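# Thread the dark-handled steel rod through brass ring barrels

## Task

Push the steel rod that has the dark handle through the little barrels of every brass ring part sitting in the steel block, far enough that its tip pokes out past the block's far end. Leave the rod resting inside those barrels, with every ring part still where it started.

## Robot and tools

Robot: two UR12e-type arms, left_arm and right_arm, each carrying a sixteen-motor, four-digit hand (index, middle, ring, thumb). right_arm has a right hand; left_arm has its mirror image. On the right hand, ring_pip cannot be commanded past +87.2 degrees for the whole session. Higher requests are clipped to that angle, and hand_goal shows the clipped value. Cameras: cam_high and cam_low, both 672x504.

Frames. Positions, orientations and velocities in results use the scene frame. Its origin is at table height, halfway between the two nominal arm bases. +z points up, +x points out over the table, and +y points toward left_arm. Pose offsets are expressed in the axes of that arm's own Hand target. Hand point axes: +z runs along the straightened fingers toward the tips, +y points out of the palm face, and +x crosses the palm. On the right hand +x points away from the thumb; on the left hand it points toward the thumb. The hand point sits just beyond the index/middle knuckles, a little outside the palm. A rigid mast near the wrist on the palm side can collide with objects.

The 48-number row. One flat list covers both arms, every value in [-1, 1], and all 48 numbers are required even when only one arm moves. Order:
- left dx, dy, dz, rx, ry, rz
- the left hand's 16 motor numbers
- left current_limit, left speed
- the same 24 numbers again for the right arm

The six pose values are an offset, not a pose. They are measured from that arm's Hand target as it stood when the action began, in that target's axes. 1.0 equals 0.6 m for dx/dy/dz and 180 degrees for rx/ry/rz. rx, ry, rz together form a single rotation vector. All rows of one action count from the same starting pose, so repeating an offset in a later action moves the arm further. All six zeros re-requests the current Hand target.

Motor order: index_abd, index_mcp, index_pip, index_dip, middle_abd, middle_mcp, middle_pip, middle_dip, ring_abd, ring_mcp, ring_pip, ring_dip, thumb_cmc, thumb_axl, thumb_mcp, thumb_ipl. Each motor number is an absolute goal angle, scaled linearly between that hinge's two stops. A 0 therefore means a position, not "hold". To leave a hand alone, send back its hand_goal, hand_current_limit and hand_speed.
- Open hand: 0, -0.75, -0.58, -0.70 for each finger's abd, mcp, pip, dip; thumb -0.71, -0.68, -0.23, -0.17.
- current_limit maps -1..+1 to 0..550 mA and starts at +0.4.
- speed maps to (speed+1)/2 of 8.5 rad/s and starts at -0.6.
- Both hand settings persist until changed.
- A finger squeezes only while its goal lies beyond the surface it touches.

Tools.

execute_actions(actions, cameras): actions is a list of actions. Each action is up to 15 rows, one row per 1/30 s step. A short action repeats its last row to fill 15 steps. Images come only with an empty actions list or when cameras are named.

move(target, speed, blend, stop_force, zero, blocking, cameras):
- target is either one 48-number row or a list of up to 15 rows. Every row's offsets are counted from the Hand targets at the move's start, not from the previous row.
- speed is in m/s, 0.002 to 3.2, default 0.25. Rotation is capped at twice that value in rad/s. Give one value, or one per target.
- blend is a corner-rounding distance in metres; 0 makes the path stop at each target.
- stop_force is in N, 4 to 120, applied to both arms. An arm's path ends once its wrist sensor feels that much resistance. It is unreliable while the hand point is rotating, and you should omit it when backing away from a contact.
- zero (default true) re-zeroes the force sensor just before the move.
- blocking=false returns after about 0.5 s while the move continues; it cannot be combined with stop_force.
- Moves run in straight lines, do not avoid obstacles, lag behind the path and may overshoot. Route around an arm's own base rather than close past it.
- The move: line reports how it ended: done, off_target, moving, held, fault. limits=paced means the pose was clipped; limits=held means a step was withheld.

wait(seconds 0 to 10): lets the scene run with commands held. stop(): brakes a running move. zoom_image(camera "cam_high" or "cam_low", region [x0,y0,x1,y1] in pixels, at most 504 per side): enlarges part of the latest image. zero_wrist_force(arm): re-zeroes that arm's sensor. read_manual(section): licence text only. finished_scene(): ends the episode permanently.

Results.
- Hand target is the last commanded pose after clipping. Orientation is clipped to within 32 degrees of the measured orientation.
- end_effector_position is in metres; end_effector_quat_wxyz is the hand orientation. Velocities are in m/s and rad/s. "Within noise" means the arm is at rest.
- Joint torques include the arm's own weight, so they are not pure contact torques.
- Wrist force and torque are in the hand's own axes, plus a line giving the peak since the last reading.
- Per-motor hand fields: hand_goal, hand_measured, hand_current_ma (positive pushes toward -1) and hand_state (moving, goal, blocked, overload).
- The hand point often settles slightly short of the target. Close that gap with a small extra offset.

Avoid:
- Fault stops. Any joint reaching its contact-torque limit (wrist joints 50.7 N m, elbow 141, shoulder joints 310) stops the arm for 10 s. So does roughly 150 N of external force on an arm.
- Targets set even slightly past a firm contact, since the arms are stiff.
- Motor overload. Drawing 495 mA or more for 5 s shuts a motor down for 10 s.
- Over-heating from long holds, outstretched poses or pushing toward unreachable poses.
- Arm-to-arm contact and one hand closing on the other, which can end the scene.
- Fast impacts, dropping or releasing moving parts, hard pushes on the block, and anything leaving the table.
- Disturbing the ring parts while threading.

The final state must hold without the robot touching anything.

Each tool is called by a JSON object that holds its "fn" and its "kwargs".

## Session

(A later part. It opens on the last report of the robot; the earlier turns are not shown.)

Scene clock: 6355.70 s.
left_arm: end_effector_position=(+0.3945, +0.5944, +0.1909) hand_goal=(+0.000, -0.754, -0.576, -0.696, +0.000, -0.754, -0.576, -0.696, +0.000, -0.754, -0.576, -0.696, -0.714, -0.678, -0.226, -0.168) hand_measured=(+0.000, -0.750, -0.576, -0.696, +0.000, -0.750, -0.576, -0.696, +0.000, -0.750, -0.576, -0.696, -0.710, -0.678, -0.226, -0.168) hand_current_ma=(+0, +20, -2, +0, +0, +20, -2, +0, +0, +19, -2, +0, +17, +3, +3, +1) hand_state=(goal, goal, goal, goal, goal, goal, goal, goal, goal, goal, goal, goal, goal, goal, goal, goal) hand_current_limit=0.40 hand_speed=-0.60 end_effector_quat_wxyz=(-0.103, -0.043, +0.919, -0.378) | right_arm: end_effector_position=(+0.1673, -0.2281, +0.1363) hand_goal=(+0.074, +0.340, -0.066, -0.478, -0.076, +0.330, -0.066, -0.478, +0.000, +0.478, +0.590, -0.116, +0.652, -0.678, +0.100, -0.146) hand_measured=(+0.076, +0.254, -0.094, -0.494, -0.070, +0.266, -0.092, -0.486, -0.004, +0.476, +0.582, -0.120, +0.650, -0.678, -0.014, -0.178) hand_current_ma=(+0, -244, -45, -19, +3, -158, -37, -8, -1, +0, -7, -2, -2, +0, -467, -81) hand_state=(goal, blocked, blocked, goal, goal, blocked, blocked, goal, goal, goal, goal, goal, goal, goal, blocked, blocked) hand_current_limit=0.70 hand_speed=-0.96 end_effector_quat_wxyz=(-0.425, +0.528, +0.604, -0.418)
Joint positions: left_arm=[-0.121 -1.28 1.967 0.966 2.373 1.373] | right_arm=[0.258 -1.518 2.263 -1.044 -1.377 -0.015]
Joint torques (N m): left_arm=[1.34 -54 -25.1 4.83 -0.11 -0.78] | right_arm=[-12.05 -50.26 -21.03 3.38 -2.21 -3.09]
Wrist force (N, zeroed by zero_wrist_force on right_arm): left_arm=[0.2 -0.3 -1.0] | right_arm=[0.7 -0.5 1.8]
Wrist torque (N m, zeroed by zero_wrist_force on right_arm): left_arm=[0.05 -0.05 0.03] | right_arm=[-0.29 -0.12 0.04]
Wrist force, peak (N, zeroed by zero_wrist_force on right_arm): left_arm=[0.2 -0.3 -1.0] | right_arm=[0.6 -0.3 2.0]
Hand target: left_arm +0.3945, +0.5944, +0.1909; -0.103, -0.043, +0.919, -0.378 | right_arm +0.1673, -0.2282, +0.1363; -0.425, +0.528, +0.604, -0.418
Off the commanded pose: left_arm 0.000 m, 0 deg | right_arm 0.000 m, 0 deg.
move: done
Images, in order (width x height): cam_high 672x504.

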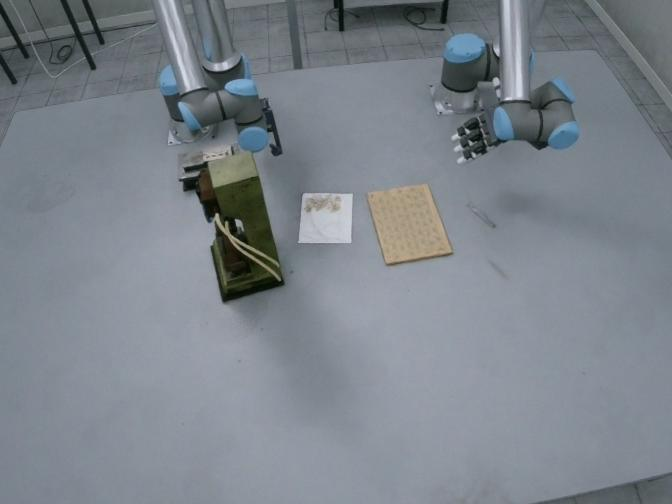

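{"fn": "move", "kwargs": {"target": [0,0,0,0,0,0,0,-0.754,-0.576,-0.696,0,-0.754,-0.576,-0.696,0,-0.754,-0.576,-0.696,-0.714,-0.678,-0.226,-0.168,0.4,-0.6,-0.0025,-0.00022,0.0002,0.00002,-0.00027,-0.00008,0.075,0.34,-0.0657,-0.4783,-0.075,0.33,-0.0657,-0.4783,0,0.479,0.591,-0.116,0.653,-0.678,0.1,-0.146,0.7,-0.96], "speed": 0.006}}

{"fn": "move", "kwargs": {"target": [0,0,0,0,0,0,0,-0.754,-0.576,-0.696,0,-0.754,-0.576,-0.696,0,-0.754,-0.576,-0.696,-0.714,-0.678,-0.226,-0.168,0.4,-0.6,-0.00166,-0.00012,0.0001,0,0,0,0.075,0.34,-0.0657,-0.4783,-0.075,0.33,-0.0657,-0.4783,0,0.479,0.591,-0.116,0.653,-0.678,0.1,-0.146,0.7,-0.96], "speed": 0.006}}

Scene clock: 6364.83 s.
left_arm: end_effector_position=(+0.3945, +0.5944, +0.1909) hand_goal=(+0.000, -0.754, -0.576, -0.696, +0.000, -0.754, -0.576, -0.696, +0.000, -0.754, -0.576, -0.696, -0.714, -0.678, -0.226, -0.168) hand_measured=(+0.000, -0.750, -0.576, -0.696, +0.000, -0.750, -0.576, -0.696, +0.000, -0.750, -0.576, -0.696, -0.710, -0.678, -0.226, -0.168) hand_current_ma=(+0, +20, -2, +0, +0, +20, -2, +0, +0, +19, -2, +0, +17, +3, +3, +1) hand_state=(goal, goal, goal, goal, goal, goal, goal, goal, goal, goal, goal, goal, goal, goal, goal, goal) hand_current_limit=0.40 hand_speed=-0.60 end_effector_quat_wxyz=(-0.103, -0.043, +0.919, -0.378) | right_arm: end_effector_position=(+0.1673, -0.2296, +0.1363) hand_goal=(+0.074, +0.340, -0.066, -0.478, -0.076, +0.330, -0.066, -0.478, +0.000, +0.478, +0.590, -0.116, +0.652, -0.678, +0.100, -0.146) hand_measured=(+0.076, +0.254, -0.094, -0.494, -0.070, +0.266, -0.092, -0.486, -0.004, +0.476, +0.582, -0.120, +0.650, -0.678, -0.014, -0.178) hand_current_ma=(+0, -244, -45, -19, +3, -158, -37, -8, -1, +0, -7, -2, -2, +0, -468, -81) hand_state=(goal, blocked, blocked, goal, goal, blocked, blocked, goal, goal, goal, goal, goal, goal, goal, blocked, blocked) hand_current_limit=0.70 hand_speed=-0.96 end_effector_quat_wxyz=(-0.425, +0.528, +0.605, -0.419)
Joint positions: left_arm=[-0.121 -1.28 1.967 0.966 2.373 1.373] | right_arm=[0.256 -1.519 2.264 -1.044 -1.38 -0.016]
Joint torques (N m): left_arm=[0.63 -51.66 -23.68 5.45 -0.2 -0.61] | right_arm=[-8.87 -52.92 -21.97 3.23 -1.99 -3.36]
Wrist force (N, zeroed by zero_wrist_force on right_arm): left_arm=[0.0 -0.3 -0.8] | right_arm=[0.6 -0.4 1.9]
Wrist torque (N m, zeroed by zero_wrist_force on right_arm): left_arm=[0.03 -0.02 0.01] | right_arm=[-0.30 -0.12 0.05]
Wrist force, peak (N, zeroed by zero_wrist_force on right_arm): left_arm=[0.3 0.1 -1.2] | right_arm=[0.2 -0.8 2.3]
Hand target: left_arm +0.3945, +0.5944, +0.1909; -0.103, -0.043, +0.919, -0.378 | right_arm +0.1673, -0.2297, +0.1363; -0.425, +0.528, +0.605, -0.419
Off the commanded pose: left_arm 0.000 m, 0 deg | right_arm 0.000 m, 0 deg.
move: done

Scene clock: 6365.53 s.
left_arm: end_effector_position=(+0.3945, +0.5944, +0.1909) hand_goal=(+0.000, -0.754, -0.576, -0.696, +0.000, -0.754, -0.576, -0.696, +0.000, -0.754, -0.576, -0.696, -0.714, -0.678, -0.226, -0.168) hand_measured=(+0.000, -0.750, -0.576, -0.696, +0.000, -0.750, -0.576, -0.696, +0.000, -0.750, -0.576, -0.696, -0.710, -0.678, -0.226, -0.168) hand_current_ma=(+0, +20, -2, +0, +0, +20, -2, +0, +0, +19, -2, +0, +17, +3, +3, +1) hand_state=(goal, goal, goal, goal, goal, goal, goal, goal, goal, goal, goal, goal, goal, goal, goal, goal) hand_current_limit=0.40 hand_speed=-0.60 end_effector_quat_wxyz=(-0.103, -0.043, +0.919, -0.378) | right_arm: end_effector_position=(+0.1673, -0.2307, +0.1363) hand_goal=(+0.074, +0.340, -0.066, -0.478, -0.076, +0.330, -0.066, -0.478, +0.000, +0.478, +0.590, -0.116, +0.652, -0.678, +0.100, -0.146) hand_measured=(+0.076, +0.254, -0.094, -0.494, -0.070, +0.266, -0.092, -0.486, -0.004, +0.476, +0.582, -0.120, +0.650, -0.678, -0.014, -0.178) hand_current_ma=(+0, -244, -45, -19, +3, -158, -37, -8, -1, +0, -7, -2, -2, +0, -468, -82) hand_state=(goal, blocked, blocked, goal, goal, blocked, blocked, goal, goal, goal, goal, goal, goal, goal, blocked, blocked) hand_current_limit=0.70 hand_speed=-0.96 end_effector_quat_wxyz=(-0.425, +0.528, +0.605, -0.419)
Joint positions: left_arm=[-0.121 -1.28 1.967 0.966 2.373 1.373] | right_arm=[0.254 -1.52 2.265 -1.044 -1.382 -0.017]
Joint torques (N m): left_arm=[1.41 -52.83 -24.1 5.09 -0.52 -1.07] | right_arm=[-9.57 -51.43 -21.33 3.4 -2 -3.14]
Wrist force (N, zeroed by zero_wrist_force on right_arm): left_arm=[0.0 -0.1 -0.7] | right_arm=[0.7 -0.4 1.6]
Wrist torque (N m, zeroed by zero_wrist_force on right_arm): left_arm=[0.04 -0.02 0.00] | right_arm=[-0.26 -0.12 0.05]
Wrist force, peak (N, zeroed by zero_wrist_force on right_arm): left_arm=[0.3 0.0 -0.9] | right_arm=[0.4 -0.6 2.1]
Hand target: left_arm +0.3945, +0.5944, +0.1909; -0.103, -0.043, +0.919, -0.378 | right_arm +0.1673, -0.2307, +0.1363; -0.425, +0.528, +0.605, -0.419
Off the commanded pose: left_arm 0.000 m, 0 deg | right_arm 0.000 m, 0 deg.
move: done

{"fn": "move", "kwargs": {"target": [0,0,0,0,0,0,0,-0.754,-0.576,-0.696,0,-0.754,-0.576,-0.696,0,-0.754,-0.576,-0.696,-0.714,-0.678,-0.226,-0.168,0.4,-0.6,-0.0025,-0.00022,0.0002,0.00002,-0.00027,-0.00008,0.075,0.34,-0.0657,-0.4783,-0.075,0.33,-0.0657,-0.4783,0,0.479,0.591,-0.116,0.653,-0.678,0.1,-0.146,0.7,-0.96], "speed": 0.006}}

{"fn": "move", "kwargs": {"target": [0,0,0,0,0,0,0,-0.754,-0.576,-0.696,0,-0.754,-0.576,-0.696,0,-0.754,-0.576,-0.696,-0.714,-0.678,-0.226,-0.168,0.4,-0.6,-0.00166,-0.00012,0.0001,0,0,0,0.075,0.34,-0.0657,-0.4783,-0.075,0.33,-0.0657,-0.4783,0,0.479,0.591,-0.116,0.653,-0.678,0.1,-0.146,0.7,-0.96], "speed": 0.006, "cameras": ["cam_high", "cam_low"]}}

{"fn": "zoom_image", "kwargs": {"camera": "cam_high", "region": [194, 141, 238, 167]}}

{"fn": "zoom_image", "kwargs": {"camera": "cam_high", "region": [226, 90, 300, 160]}}

{"fn": "zoom_image", "kwargs": {"camera": "cam_low", "region": [245, 130, 345, 215]}}

Scene clock: 6377.63 s.
left_arm: end_effector_position=(+0.3945, +0.5944, +0.1909) hand_goal=(+0.000, -0.754, -0.576, -0.696, +0.000, -0.754, -0.576, -0.696, +0.000, -0.754, -0.576, -0.696, -0.714, -0.678, -0.226, -0.168) hand_measured=(+0.000, -0.750, -0.576, -0.696, +0.000, -0.750, -0.576, -0.696, +0.000, -0.750, -0.576, -0.696, -0.710, -0.678, -0.226, -0.168) hand_current_ma=(+0, +20, -2, +0, +0, +20, -2, +0, +0, +19, -2, +0, +17, +3, +3, +1) hand_state=(goal, goal, goal, goal, goal, goal, goal, goal, goal, goal, goal, goal, goal, goal, goal, goal) hand_current_limit=0.40 hand_speed=-0.60 end_effector_quat_wxyz=(-0.103, -0.043, +0.919, -0.378) | right_arm: end_effector_position=(+0.1672, -0.2321, +0.1363) hand_goal=(+0.074, +0.340, -0.066, -0.478, -0.076, +0.330, -0.066, -0.478, +0.000, +0.478, +0.590, -0.116, +0.652, -0.678, +0.100, -0.146) hand_measured=(+0.076, +0.254, -0.094, -0.494, -0.070, +0.266, -0.092, -0.486, -0.004, +0.476, +0.582, -0.120, +0.650, -0.678, -0.014, -0.178) hand_current_ma=(+0, -243, -45, -19, +3, -158, -37, -8, -1, +0, -7, -2, -2, +0, -468, -82) hand_state=(goal, blocked, blocked, goal, goal, blocked, blocked, goal, goal, goal, goal, goal, goal, goal, blocked, blocked) hand_current_limit=0.70 hand_speed=-0.96 end_effector_quat_wxyz=(-0.424, +0.528, +0.605, -0.419)
Joint positions: left_arm=[-0.121 -1.28 1.967 0.966 2.373 1.373] | right_arm=[0.251 -1.521 2.267 -1.044 -1.385 -0.018]
Joint torques (N m): left_arm=[1.14 -54.67 -25.04 5.56 -0.7 -0.65] | right_arm=[-10.33 -49.86 -21.49 3.25 -2.03 -3.07]
Wrist force (N, zeroed by zero_wrist_force on right_arm): left_arm=[0.4 -0.2 -0.7] | right_arm=[0.4 -0.7 1.5]
Wrist torque (N m, zeroed by zero_wrist_force on right_arm): left_arm=[0.03 -0.06 0.04] | right_arm=[-0.29 -0.08 0.02]
Wrist force, peak (N, zeroed by zero_wrist_force on right_arm): left_arm=[0.2 0.1 -1.1] | right_arm=[0.7 -0.8 2.0]
Hand target: left_arm +0.3945, +0.5944, +0.1909; -0.103, -0.043, +0.919, -0.378 | right_arm +0.1672, -0.2322, +0.1363; -0.424, +0.528, +0.605, -0.419
Off the commanded pose: left_arm 0.000 m, 0 deg | right_arm 0.000 m, 0 deg.
move: done

Scene clock: 6378.33 s.
left_arm: end_effector_position=(+0.3945, +0.5944, +0.1909) hand_goal=(+0.000, -0.754, -0.576, -0.696, +0.000, -0.754, -0.576, -0.696, +0.000, -0.754, -0.576, -0.696, -0.714, -0.678, -0.226, -0.168) hand_measured=(+0.000, -0.750, -0.576, -0.696, +0.000, -0.750, -0.576, -0.696, +0.000, -0.750, -0.576, -0.696, -0.710, -0.678, -0.226, -0.168) hand_current_ma=(+0, +20, -2, +0, +0, +20, -2, +0, +0, +19, -2, +0, +17, +3, +3, +1) hand_state=(goal, goal, goal, goal, goal, goal, goal, goal, goal, goal, goal, goal, goal, goal, goal, goal) hand_current_limit=0.40 hand_speed=-0.60 end_effector_quat_wxyz=(-0.103, -0.043, +0.919, -0.378) | right_arm: end_effector_position=(+0.1672, -0.2332, +0.1362) hand_goal=(+0.074, +0.340, -0.066, -0.478, -0.076, +0.330, -0.066, -0.478, +0.000, +0.478, +0.590, -0.116, +0.652, -0.678, +0.100, -0.146) hand_measured=(+0.076, +0.254, -0.094, -0.494, -0.070, +0.266, -0.092, -0.486, -0.004, +0.476, +0.582, -0.120, +0.650, -0.678, -0.014, -0.178) hand_current_ma=(+0, -243, -45, -19, +3, -158, -37, -8, -1, +0, -7, -2, -2, +0, -468, -82) hand_state=(goal, blocked, blocked, goal, goal, blocked, blocked, goal, goal, goal, goal, goal, goal, goal, blocked, blocked) hand_current_limit=0.70 hand_speed=-0.96 end_effector_quat_wxyz=(-0.424, +0.528, +0.605, -0.419)
Joint positions: left_arm=[-0.121 -1.28 1.967 0.966 2.373 1.373] | right_arm=[0.249 -1.522 2.268 -1.044 -1.387 -0.018]
Joint torques (N m): left_arm=[0 -50.98 -23.88 5.16 -0.86 -0.69] | right_arm=[-8.98 -51.88 -21 3.2 -1.94 -3.09]
Wrist force (N, zeroed by zero_wrist_force on right_arm): left_arm=[0.1 -0.1 -1.0] | right_arm=[0.4 -0.6 1.7]
Wrist torque (N m, zeroed by zero_wrist_force on right_arm): left_arm=[0.07 -0.04 0.02] | right_arm=[-0.30 -0.08 0.02]
Wrist force, peak (N, zeroed by zero_wrist_force on right_arm): left_arm=[0.0 -0.4 -1.1] | right_arm=[0.7 -0.8 2.0]
Hand target: left_arm +0.3945, +0.5944, +0.1909; -0.103, -0.043, +0.919, -0.378 | right_arm +0.1672, -0.2332, +0.1362; -0.424, +0.528, +0.605, -0.419
Off the commanded pose: left_arm 0.000 m, 0 deg | right_arm 0.000 m, 0 deg.
move: done

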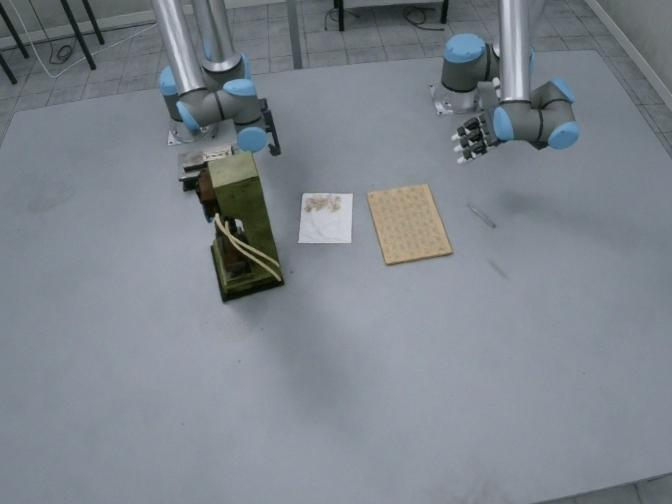

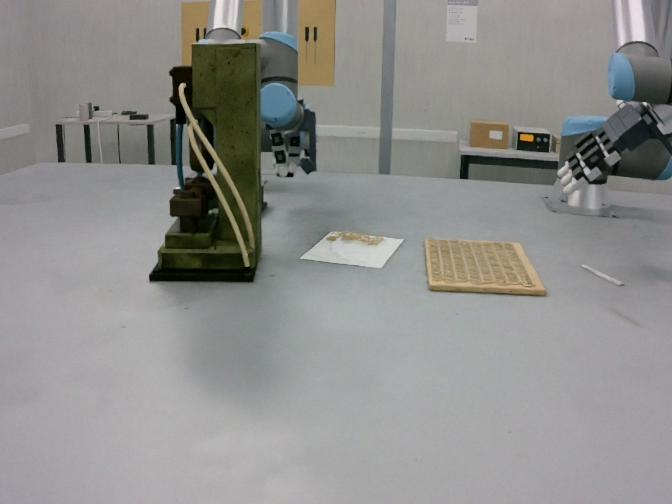

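Scaled by 11.455.

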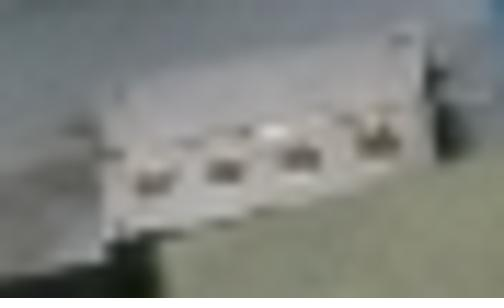

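Scaled by 6.811.

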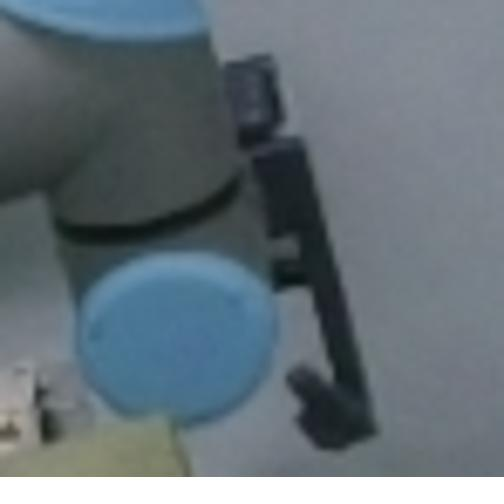

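Scaled by 5.040.

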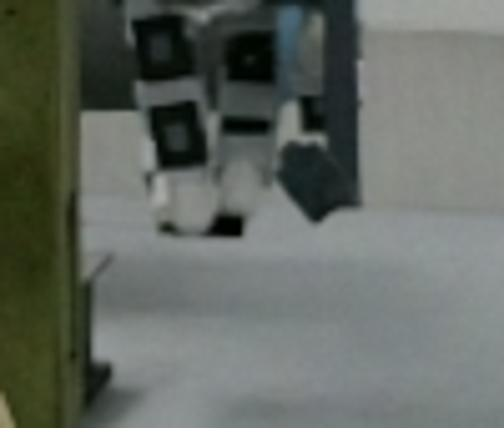

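{"fn": "move", "kwargs": {"target": [0,0,0,0,0,0,0,-0.754,-0.576,-0.696,0,-0.754,-0.576,-0.696,0,-0.754,-0.576,-0.696,-0.714,-0.678,-0.226,-0.168,0.4,-0.6,-0.0025,-0.00022,0.0002,0.00002,-0.00027,-0.00008,0.075,0.34,-0.0657,-0.4783,-0.075,0.33,-0.0657,-0.4783,0,0.479,0.591,-0.116,0.653,-0.678,0.1,-0.146,0.7,-0.96], "speed": 0.006}}

{"fn": "move", "kwargs": {"target": [0,0,0,0,0,0,0,-0.754,-0.576,-0.696,0,-0.754,-0.576,-0.696,0,-0.754,-0.576,-0.696,-0.714,-0.678,-0.226,-0.168,0.4,-0.6,-0.00166,-0.00012,0.0001,0,0,0,0.075,0.34,-0.0657,-0.4783,-0.075,0.33,-0.0657,-0.4783,0,0.479,0.591,-0.116,0.653,-0.678,0.1,-0.146,0.7,-0.96], "speed": 0.006}}

Scene clock: 6403.30 s.
left_arm: end_effector_position=(+0.3945, +0.5944, +0.1909) hand_goal=(+0.000, -0.754, -0.576, -0.696, +0.000, -0.754, -0.576, -0.696, +0.000, -0.754, -0.576, -0.696, -0.714, -0.678, -0.226, -0.168) hand_measured=(+0.000, -0.750, -0.576, -0.696, +0.000, -0.750, -0.576, -0.696, +0.000, -0.750, -0.576, -0.696, -0.710, -0.678, -0.226, -0.168) hand_current_ma=(+0, +20, -2, +0, +0, +20, -2, +0, +0, +19, -2, +0, +17, +3, +3, +1) hand_state=(goal, goal, goal, goal, goal, goal, goal, goal, goal, goal, goal, goal, goal, goal, goal, goal) hand_current_limit=0.40 hand_speed=-0.60 end_effector_quat_wxyz=(-0.103, -0.043, +0.919, -0.378) | right_arm: end_effector_position=(+0.1672, -0.2347, +0.1362) hand_goal=(+0.074, +0.340, -0.066, -0.478, -0.076, +0.330, -0.066, -0.478, +0.000, +0.478, +0.590, -0.116, +0.652, -0.678, +0.100, -0.146) hand_measured=(+0.076, +0.254, -0.094, -0.494, -0.070, +0.266, -0.092, -0.486, -0.004, +0.476, +0.582, -0.120, +0.650, -0.678, -0.014, -0.178) hand_current_ma=(+0, -242, -45, -19, +3, -158, -37, -8, -1, +0, -7, -2, -2, +0, -468, -82) hand_state=(goal, blocked, blocked, goal, goal, blocked, blocked, goal, goal, goal, goal, goal, goal, goal, blocked, blocked) hand_current_limit=0.70 hand_speed=-0.96 end_effector_quat_wxyz=(-0.424, +0.528, +0.605, -0.419)
Joint positions: left_arm=[-0.121 -1.28 1.967 0.966 2.373 1.373] | right_arm=[0.247 -1.523 2.269 -1.044 -1.39 -0.02]
Joint torques (N m): left_arm=[-1.79 -51.24 -24.84 5.4 -0.08 -0.67] | right_arm=[-11.42 -51.08 -21.2 3.53 -2.33 -3.18]
Wrist force (N, zeroed by zero_wrist_force on right_arm): left_arm=[0.2 -0.1 -0.8] | right_arm=[0.7 -0.8 1.8]
Wrist torque (N m, zeroed by zero_wrist_force on right_arm): left_arm=[0.06 -0.04 0.02] | right_arm=[-0.34 -0.12 0.04]
Wrist force, peak (N, zeroed by zero_wrist_force on right_arm): left_arm=[0.2 -0.2 -1.1] | right_arm=[0.9 -0.8 2.0]
Hand target: left_arm +0.3945, +0.5944, +0.1909; -0.103, -0.043, +0.919, -0.378 | right_arm +0.1672, -0.2347, +0.1362; -0.424, +0.528, +0.605, -0.419
Off the commanded pose: left_arm 0.000 m, 0 deg | right_arm 0.000 m, 0 deg.
move: done

Scene clock: 6404.00 s.
left_arm: end_effector_position=(+0.3945, +0.5944, +0.1909) hand_goal=(+0.000, -0.754, -0.576, -0.696, +0.000, -0.754, -0.576, -0.696, +0.000, -0.754, -0.576, -0.696, -0.714, -0.678, -0.226, -0.168) hand_measured=(+0.000, -0.750, -0.576, -0.696, +0.000, -0.750, -0.576, -0.696, +0.000, -0.750, -0.576, -0.696, -0.710, -0.678, -0.226, -0.168) hand_current_ma=(+0, +20, -2, +0, +0, +20, -2, +0, +0, +19, -2, +0, +17, +3, +3, +1) hand_state=(goal, goal, goal, goal, goal, goal, goal, goal, goal, goal, goal, goal, goal, goal, goal, goal) hand_current_limit=0.40 hand_speed=-0.60 end_effector_quat_wxyz=(-0.103, -0.043, +0.919, -0.378) | right_arm: end_effector_position=(+0.1672, -0.2357, +0.1362) hand_goal=(+0.074, +0.340, -0.066, -0.478, -0.076, +0.330, -0.066, -0.478, +0.000, +0.478, +0.590, -0.116, +0.652, -0.678, +0.100, -0.146) hand_measured=(+0.076, +0.254, -0.094, -0.494, -0.070, +0.266, -0.092, -0.486, -0.004, +0.476, +0.582, -0.120, +0.650, -0.678, -0.014, -0.178) hand_current_ma=(+0, -242, -45, -19, +3, -158, -37, -8, -1, +0, -7, -2, -2, +0, -468, -83) hand_state=(goal, blocked, blocked, goal, goal, blocked, blocked, goal, goal, goal, goal, goal, goal, goal, blocked, blocked) hand_current_limit=0.70 hand_speed=-0.96 end_effector_quat_wxyz=(-0.424, +0.528, +0.605, -0.419)
Joint positions: left_arm=[-0.121 -1.28 1.967 0.966 2.373 1.373] | right_arm=[0.245 -1.524 2.27 -1.044 -1.392 -0.02]
Joint torques (N m): left_arm=[0.86 -52 -24.45 5.39 -0.24 -0.55] | right_arm=[-11 -51.29 -21.11 3.5 -1.95 -3.17]
Wrist force (N, zeroed by zero_wrist_force on right_arm): left_arm=[0.2 -0.2 -0.8] | right_arm=[0.4 -0.3 1.8]
Wrist torque (N m, zeroed by zero_wrist_force on right_arm): left_arm=[0.04 -0.03 0.02] | right_arm=[-0.27 -0.08 0.02]
Wrist force, peak (N, zeroed by zero_wrist_force on right_arm): left_arm=[-0.1 0.1 -1.1] | right_arm=[0.9 -0.9 1.7]
Hand target: left_arm +0.3945, +0.5944, +0.1909; -0.103, -0.043, +0.919, -0.378 | right_arm +0.1672, -0.2357, +0.1362; -0.424, +0.528, +0.605, -0.419
Off the commanded pose: left_arm 0.000 m, 0 deg | right_arm 0.000 m, 0 deg.
move: done

{"fn": "move", "kwargs": {"target": [0,0,0,0,0,0,0,-0.754,-0.576,-0.696,0,-0.754,-0.576,-0.696,0,-0.754,-0.576,-0.696,-0.714,-0.678,-0.226,-0.168,0.4,-0.6,-0.0025,-0.00025,0.0002,0.00002,-0.00027,-0.00008,0.075,0.34,-0.0657,-0.4783,-0.075,0.33,-0.0657,-0.4783,0,0.479,0.591,-0.116,0.653,-0.678,0.1,-0.146,0.7,-0.96], "speed": 0.006}}

{"fn": "move", "kwargs": {"target": [0,0,0,0,0,0,0,-0.754,-0.576,-0.696,0,-0.754,-0.576,-0.696,0,-0.754,-0.576,-0.696,-0.714,-0.678,-0.226,-0.168,0.4,-0.6,-0.00166,-0.00012,0.0001,0,0,0,0.075,0.34,-0.0657,-0.4783,-0.075,0.33,-0.0657,-0.4783,0,0.479,0.591,-0.116,0.653,-0.678,0.1,-0.146,0.7,-0.96], "speed": 0.006, "cameras": ["cam_high"]}}

{"fn": "zoom_image", "kwargs": {"camera": "cam_high", "region": [194, 141, 238, 167]}}

Scene clock: 6412.90 s.
left_arm: end_effector_position=(+0.3945, +0.5944, +0.1909) hand_goal=(+0.000, -0.754, -0.576, -0.696, +0.000, -0.754, -0.576, -0.696, +0.000, -0.754, -0.576, -0.696, -0.714, -0.678, -0.226, -0.168) hand_measured=(+0.000, -0.750, -0.576, -0.696, +0.000, -0.750, -0.576, -0.696, +0.000, -0.750, -0.576, -0.696, -0.710, -0.678, -0.226, -0.168) hand_current_ma=(+0, +20, -2, +0, +0, +20, -2, +0, +0, +19, -2, +0, +17, +3, +3, +1) hand_state=(goal, goal, goal, goal, goal, goal, goal, goal, goal, goal, goal, goal, goal, goal, goal, goal) hand_current_limit=0.40 hand_speed=-0.60 end_effector_quat_wxyz=(-0.103, -0.043, +0.919, -0.378) | right_arm: end_effector_position=(+0.1672, -0.2372, +0.1362) hand_goal=(+0.074, +0.340, -0.066, -0.478, -0.076, +0.330, -0.066, -0.478, +0.000, +0.478, +0.590, -0.116, +0.652, -0.678, +0.100, -0.146) hand_measured=(+0.076, +0.256, -0.094, -0.494, -0.070, +0.266, -0.092, -0.486, -0.004, +0.476, +0.582, -0.120, +0.650, -0.678, -0.014, -0.178) hand_current_ma=(+0, -240, -45, -19, +3, -158, -37, -8, -1, +0, -7, -2, -1, +0, -467, -83) hand_state=(goal, blocked, blocked, goal, goal, blocked, blocked, goal, goal, goal, goal, goal, goal, goal, blocked, blocked) hand_current_limit=0.70 hand_speed=-0.96 end_effector_quat_wxyz=(-0.424, +0.527, +0.605, -0.419)
Joint positions: left_arm=[-0.121 -1.28 1.967 0.966 2.373 1.373] | right_arm=[0.242 -1.525 2.271 -1.044 -1.396 -0.021]
Joint torques (N m): left_arm=[2.27 -51.06 -24.01 5.59 -0.33 -0.72] | right_arm=[-10.45 -50.53 -21.94 3.4 -2.19 -3.05]
Wrist force (N, zeroed by zero_wrist_force on right_arm): left_arm=[0.2 -0.2 -0.9] | right_arm=[0.9 -0.4 1.5]
Wrist torque (N m, zeroed by zero_wrist_force on right_arm): left_arm=[0.05 -0.04 0.02] | right_arm=[-0.27 -0.10 0.02]
Wrist force, peak (N, zeroed by zero_wrist_force on right_arm): left_arm=[0.1 0.0 -1.2] | right_arm=[1.2 -0.9 1.9]
Hand target: left_arm +0.3945, +0.5944, +0.1909; -0.103, -0.043, +0.919, -0.378 | right_arm +0.1672, -0.2373, +0.1362; -0.424, +0.527, +0.605, -0.419
Off the commanded pose: left_arm 0.000 m, 0 deg | right_arm 0.000 m, 0 deg.
move: done

Scene clock: 6413.60 s.
left_arm: end_effector_position=(+0.3945, +0.5944, +0.1909) hand_goal=(+0.000, -0.754, -0.576, -0.696, +0.000, -0.754, -0.576, -0.696, +0.000, -0.754, -0.576, -0.696, -0.714, -0.678, -0.226, -0.168) hand_measured=(+0.000, -0.750, -0.576, -0.696, +0.000, -0.750, -0.576, -0.696, +0.000, -0.750, -0.576, -0.696, -0.710, -0.678, -0.226, -0.168) hand_current_ma=(+0, +20, -2, +0, +0, +20, -2, +0, +0, +19, -2, +0, +17, +3, +3, +1) hand_state=(goal, goal, goal, goal, goal, goal, goal, goal, goal, goal, goal, goal, goal, goal, goal, goal) hand_current_limit=0.40 hand_speed=-0.60 end_effector_quat_wxyz=(-0.103, -0.043, +0.919, -0.378) | right_arm: end_effector_position=(+0.1672, -0.2382, +0.1362) hand_goal=(+0.074, +0.340, -0.066, -0.478, -0.076, +0.330, -0.066, -0.478, +0.000, +0.478, +0.590, -0.116, +0.652, -0.678, +0.100, -0.146) hand_measured=(+0.076, +0.256, -0.094, -0.494, -0.070, +0.266, -0.092, -0.486, -0.004, +0.476, +0.582, -0.120, +0.650, -0.678, -0.014, -0.178) hand_current_ma=(+0, -239, -45, -19, +3, -158, -37, -8, -1, +0, -7, -2, -1, +0, -467, -84) hand_state=(goal, blocked, blocked, goal, goal, blocked, blocked, goal, goal, goal, goal, goal, goal, goal, blocked, blocked) hand_current_limit=0.70 hand_speed=-0.96 end_effector_quat_wxyz=(-0.424, +0.527, +0.605, -0.419)
Joint positions: left_arm=[-0.121 -1.28 1.967 0.966 2.373 1.373] | right_arm=[0.24 -1.526 2.272 -1.044 -1.398 -0.022]
Joint torques (N m): left_arm=[1.51 -51.82 -24.23 6.01 -0.36 -0.59] | right_arm=[-11.69 -49.19 -20.21 3.43 -2.17 -3.03]
Wrist force (N, zeroed by zero_wrist_force on right_arm): left_arm=[0.2 0.0 -0.6] | right_arm=[1.5 -0.8 1.4]
Wrist torque (N m, zeroed by zero_wrist_force on right_arm): left_arm=[0.04 -0.04 0.02] | right_arm=[-0.33 -0.16 0.00]
Wrist force, peak (N, zeroed by zero_wrist_force on right_arm): left_arm=[0.3 0.2 -1.1] | right_arm=[1.4 -0.6 1.8]
Hand target: left_arm +0.3945, +0.5944, +0.1909; -0.103, -0.043, +0.919, -0.378 | right_arm +0.1672, -0.2383, +0.1362; -0.424, +0.527, +0.605, -0.419
Off the commanded pose: left_arm 0.000 m, 0 deg | right_arm 0.000 m, 0 deg.
move: done
Images, in order (width x height): cam_high 672x504.

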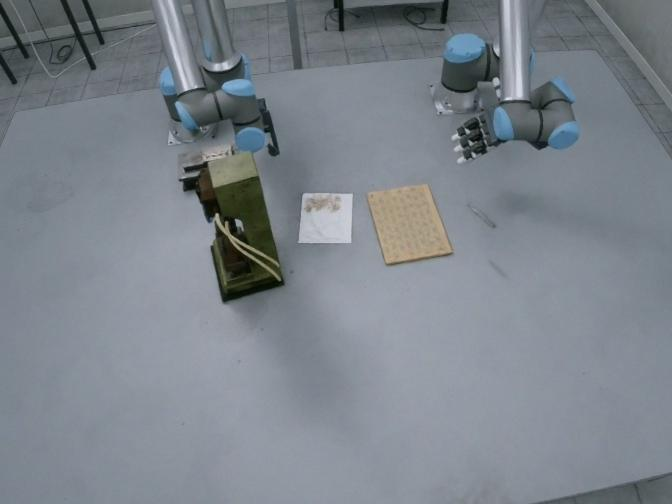

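Scaled by 11.455.

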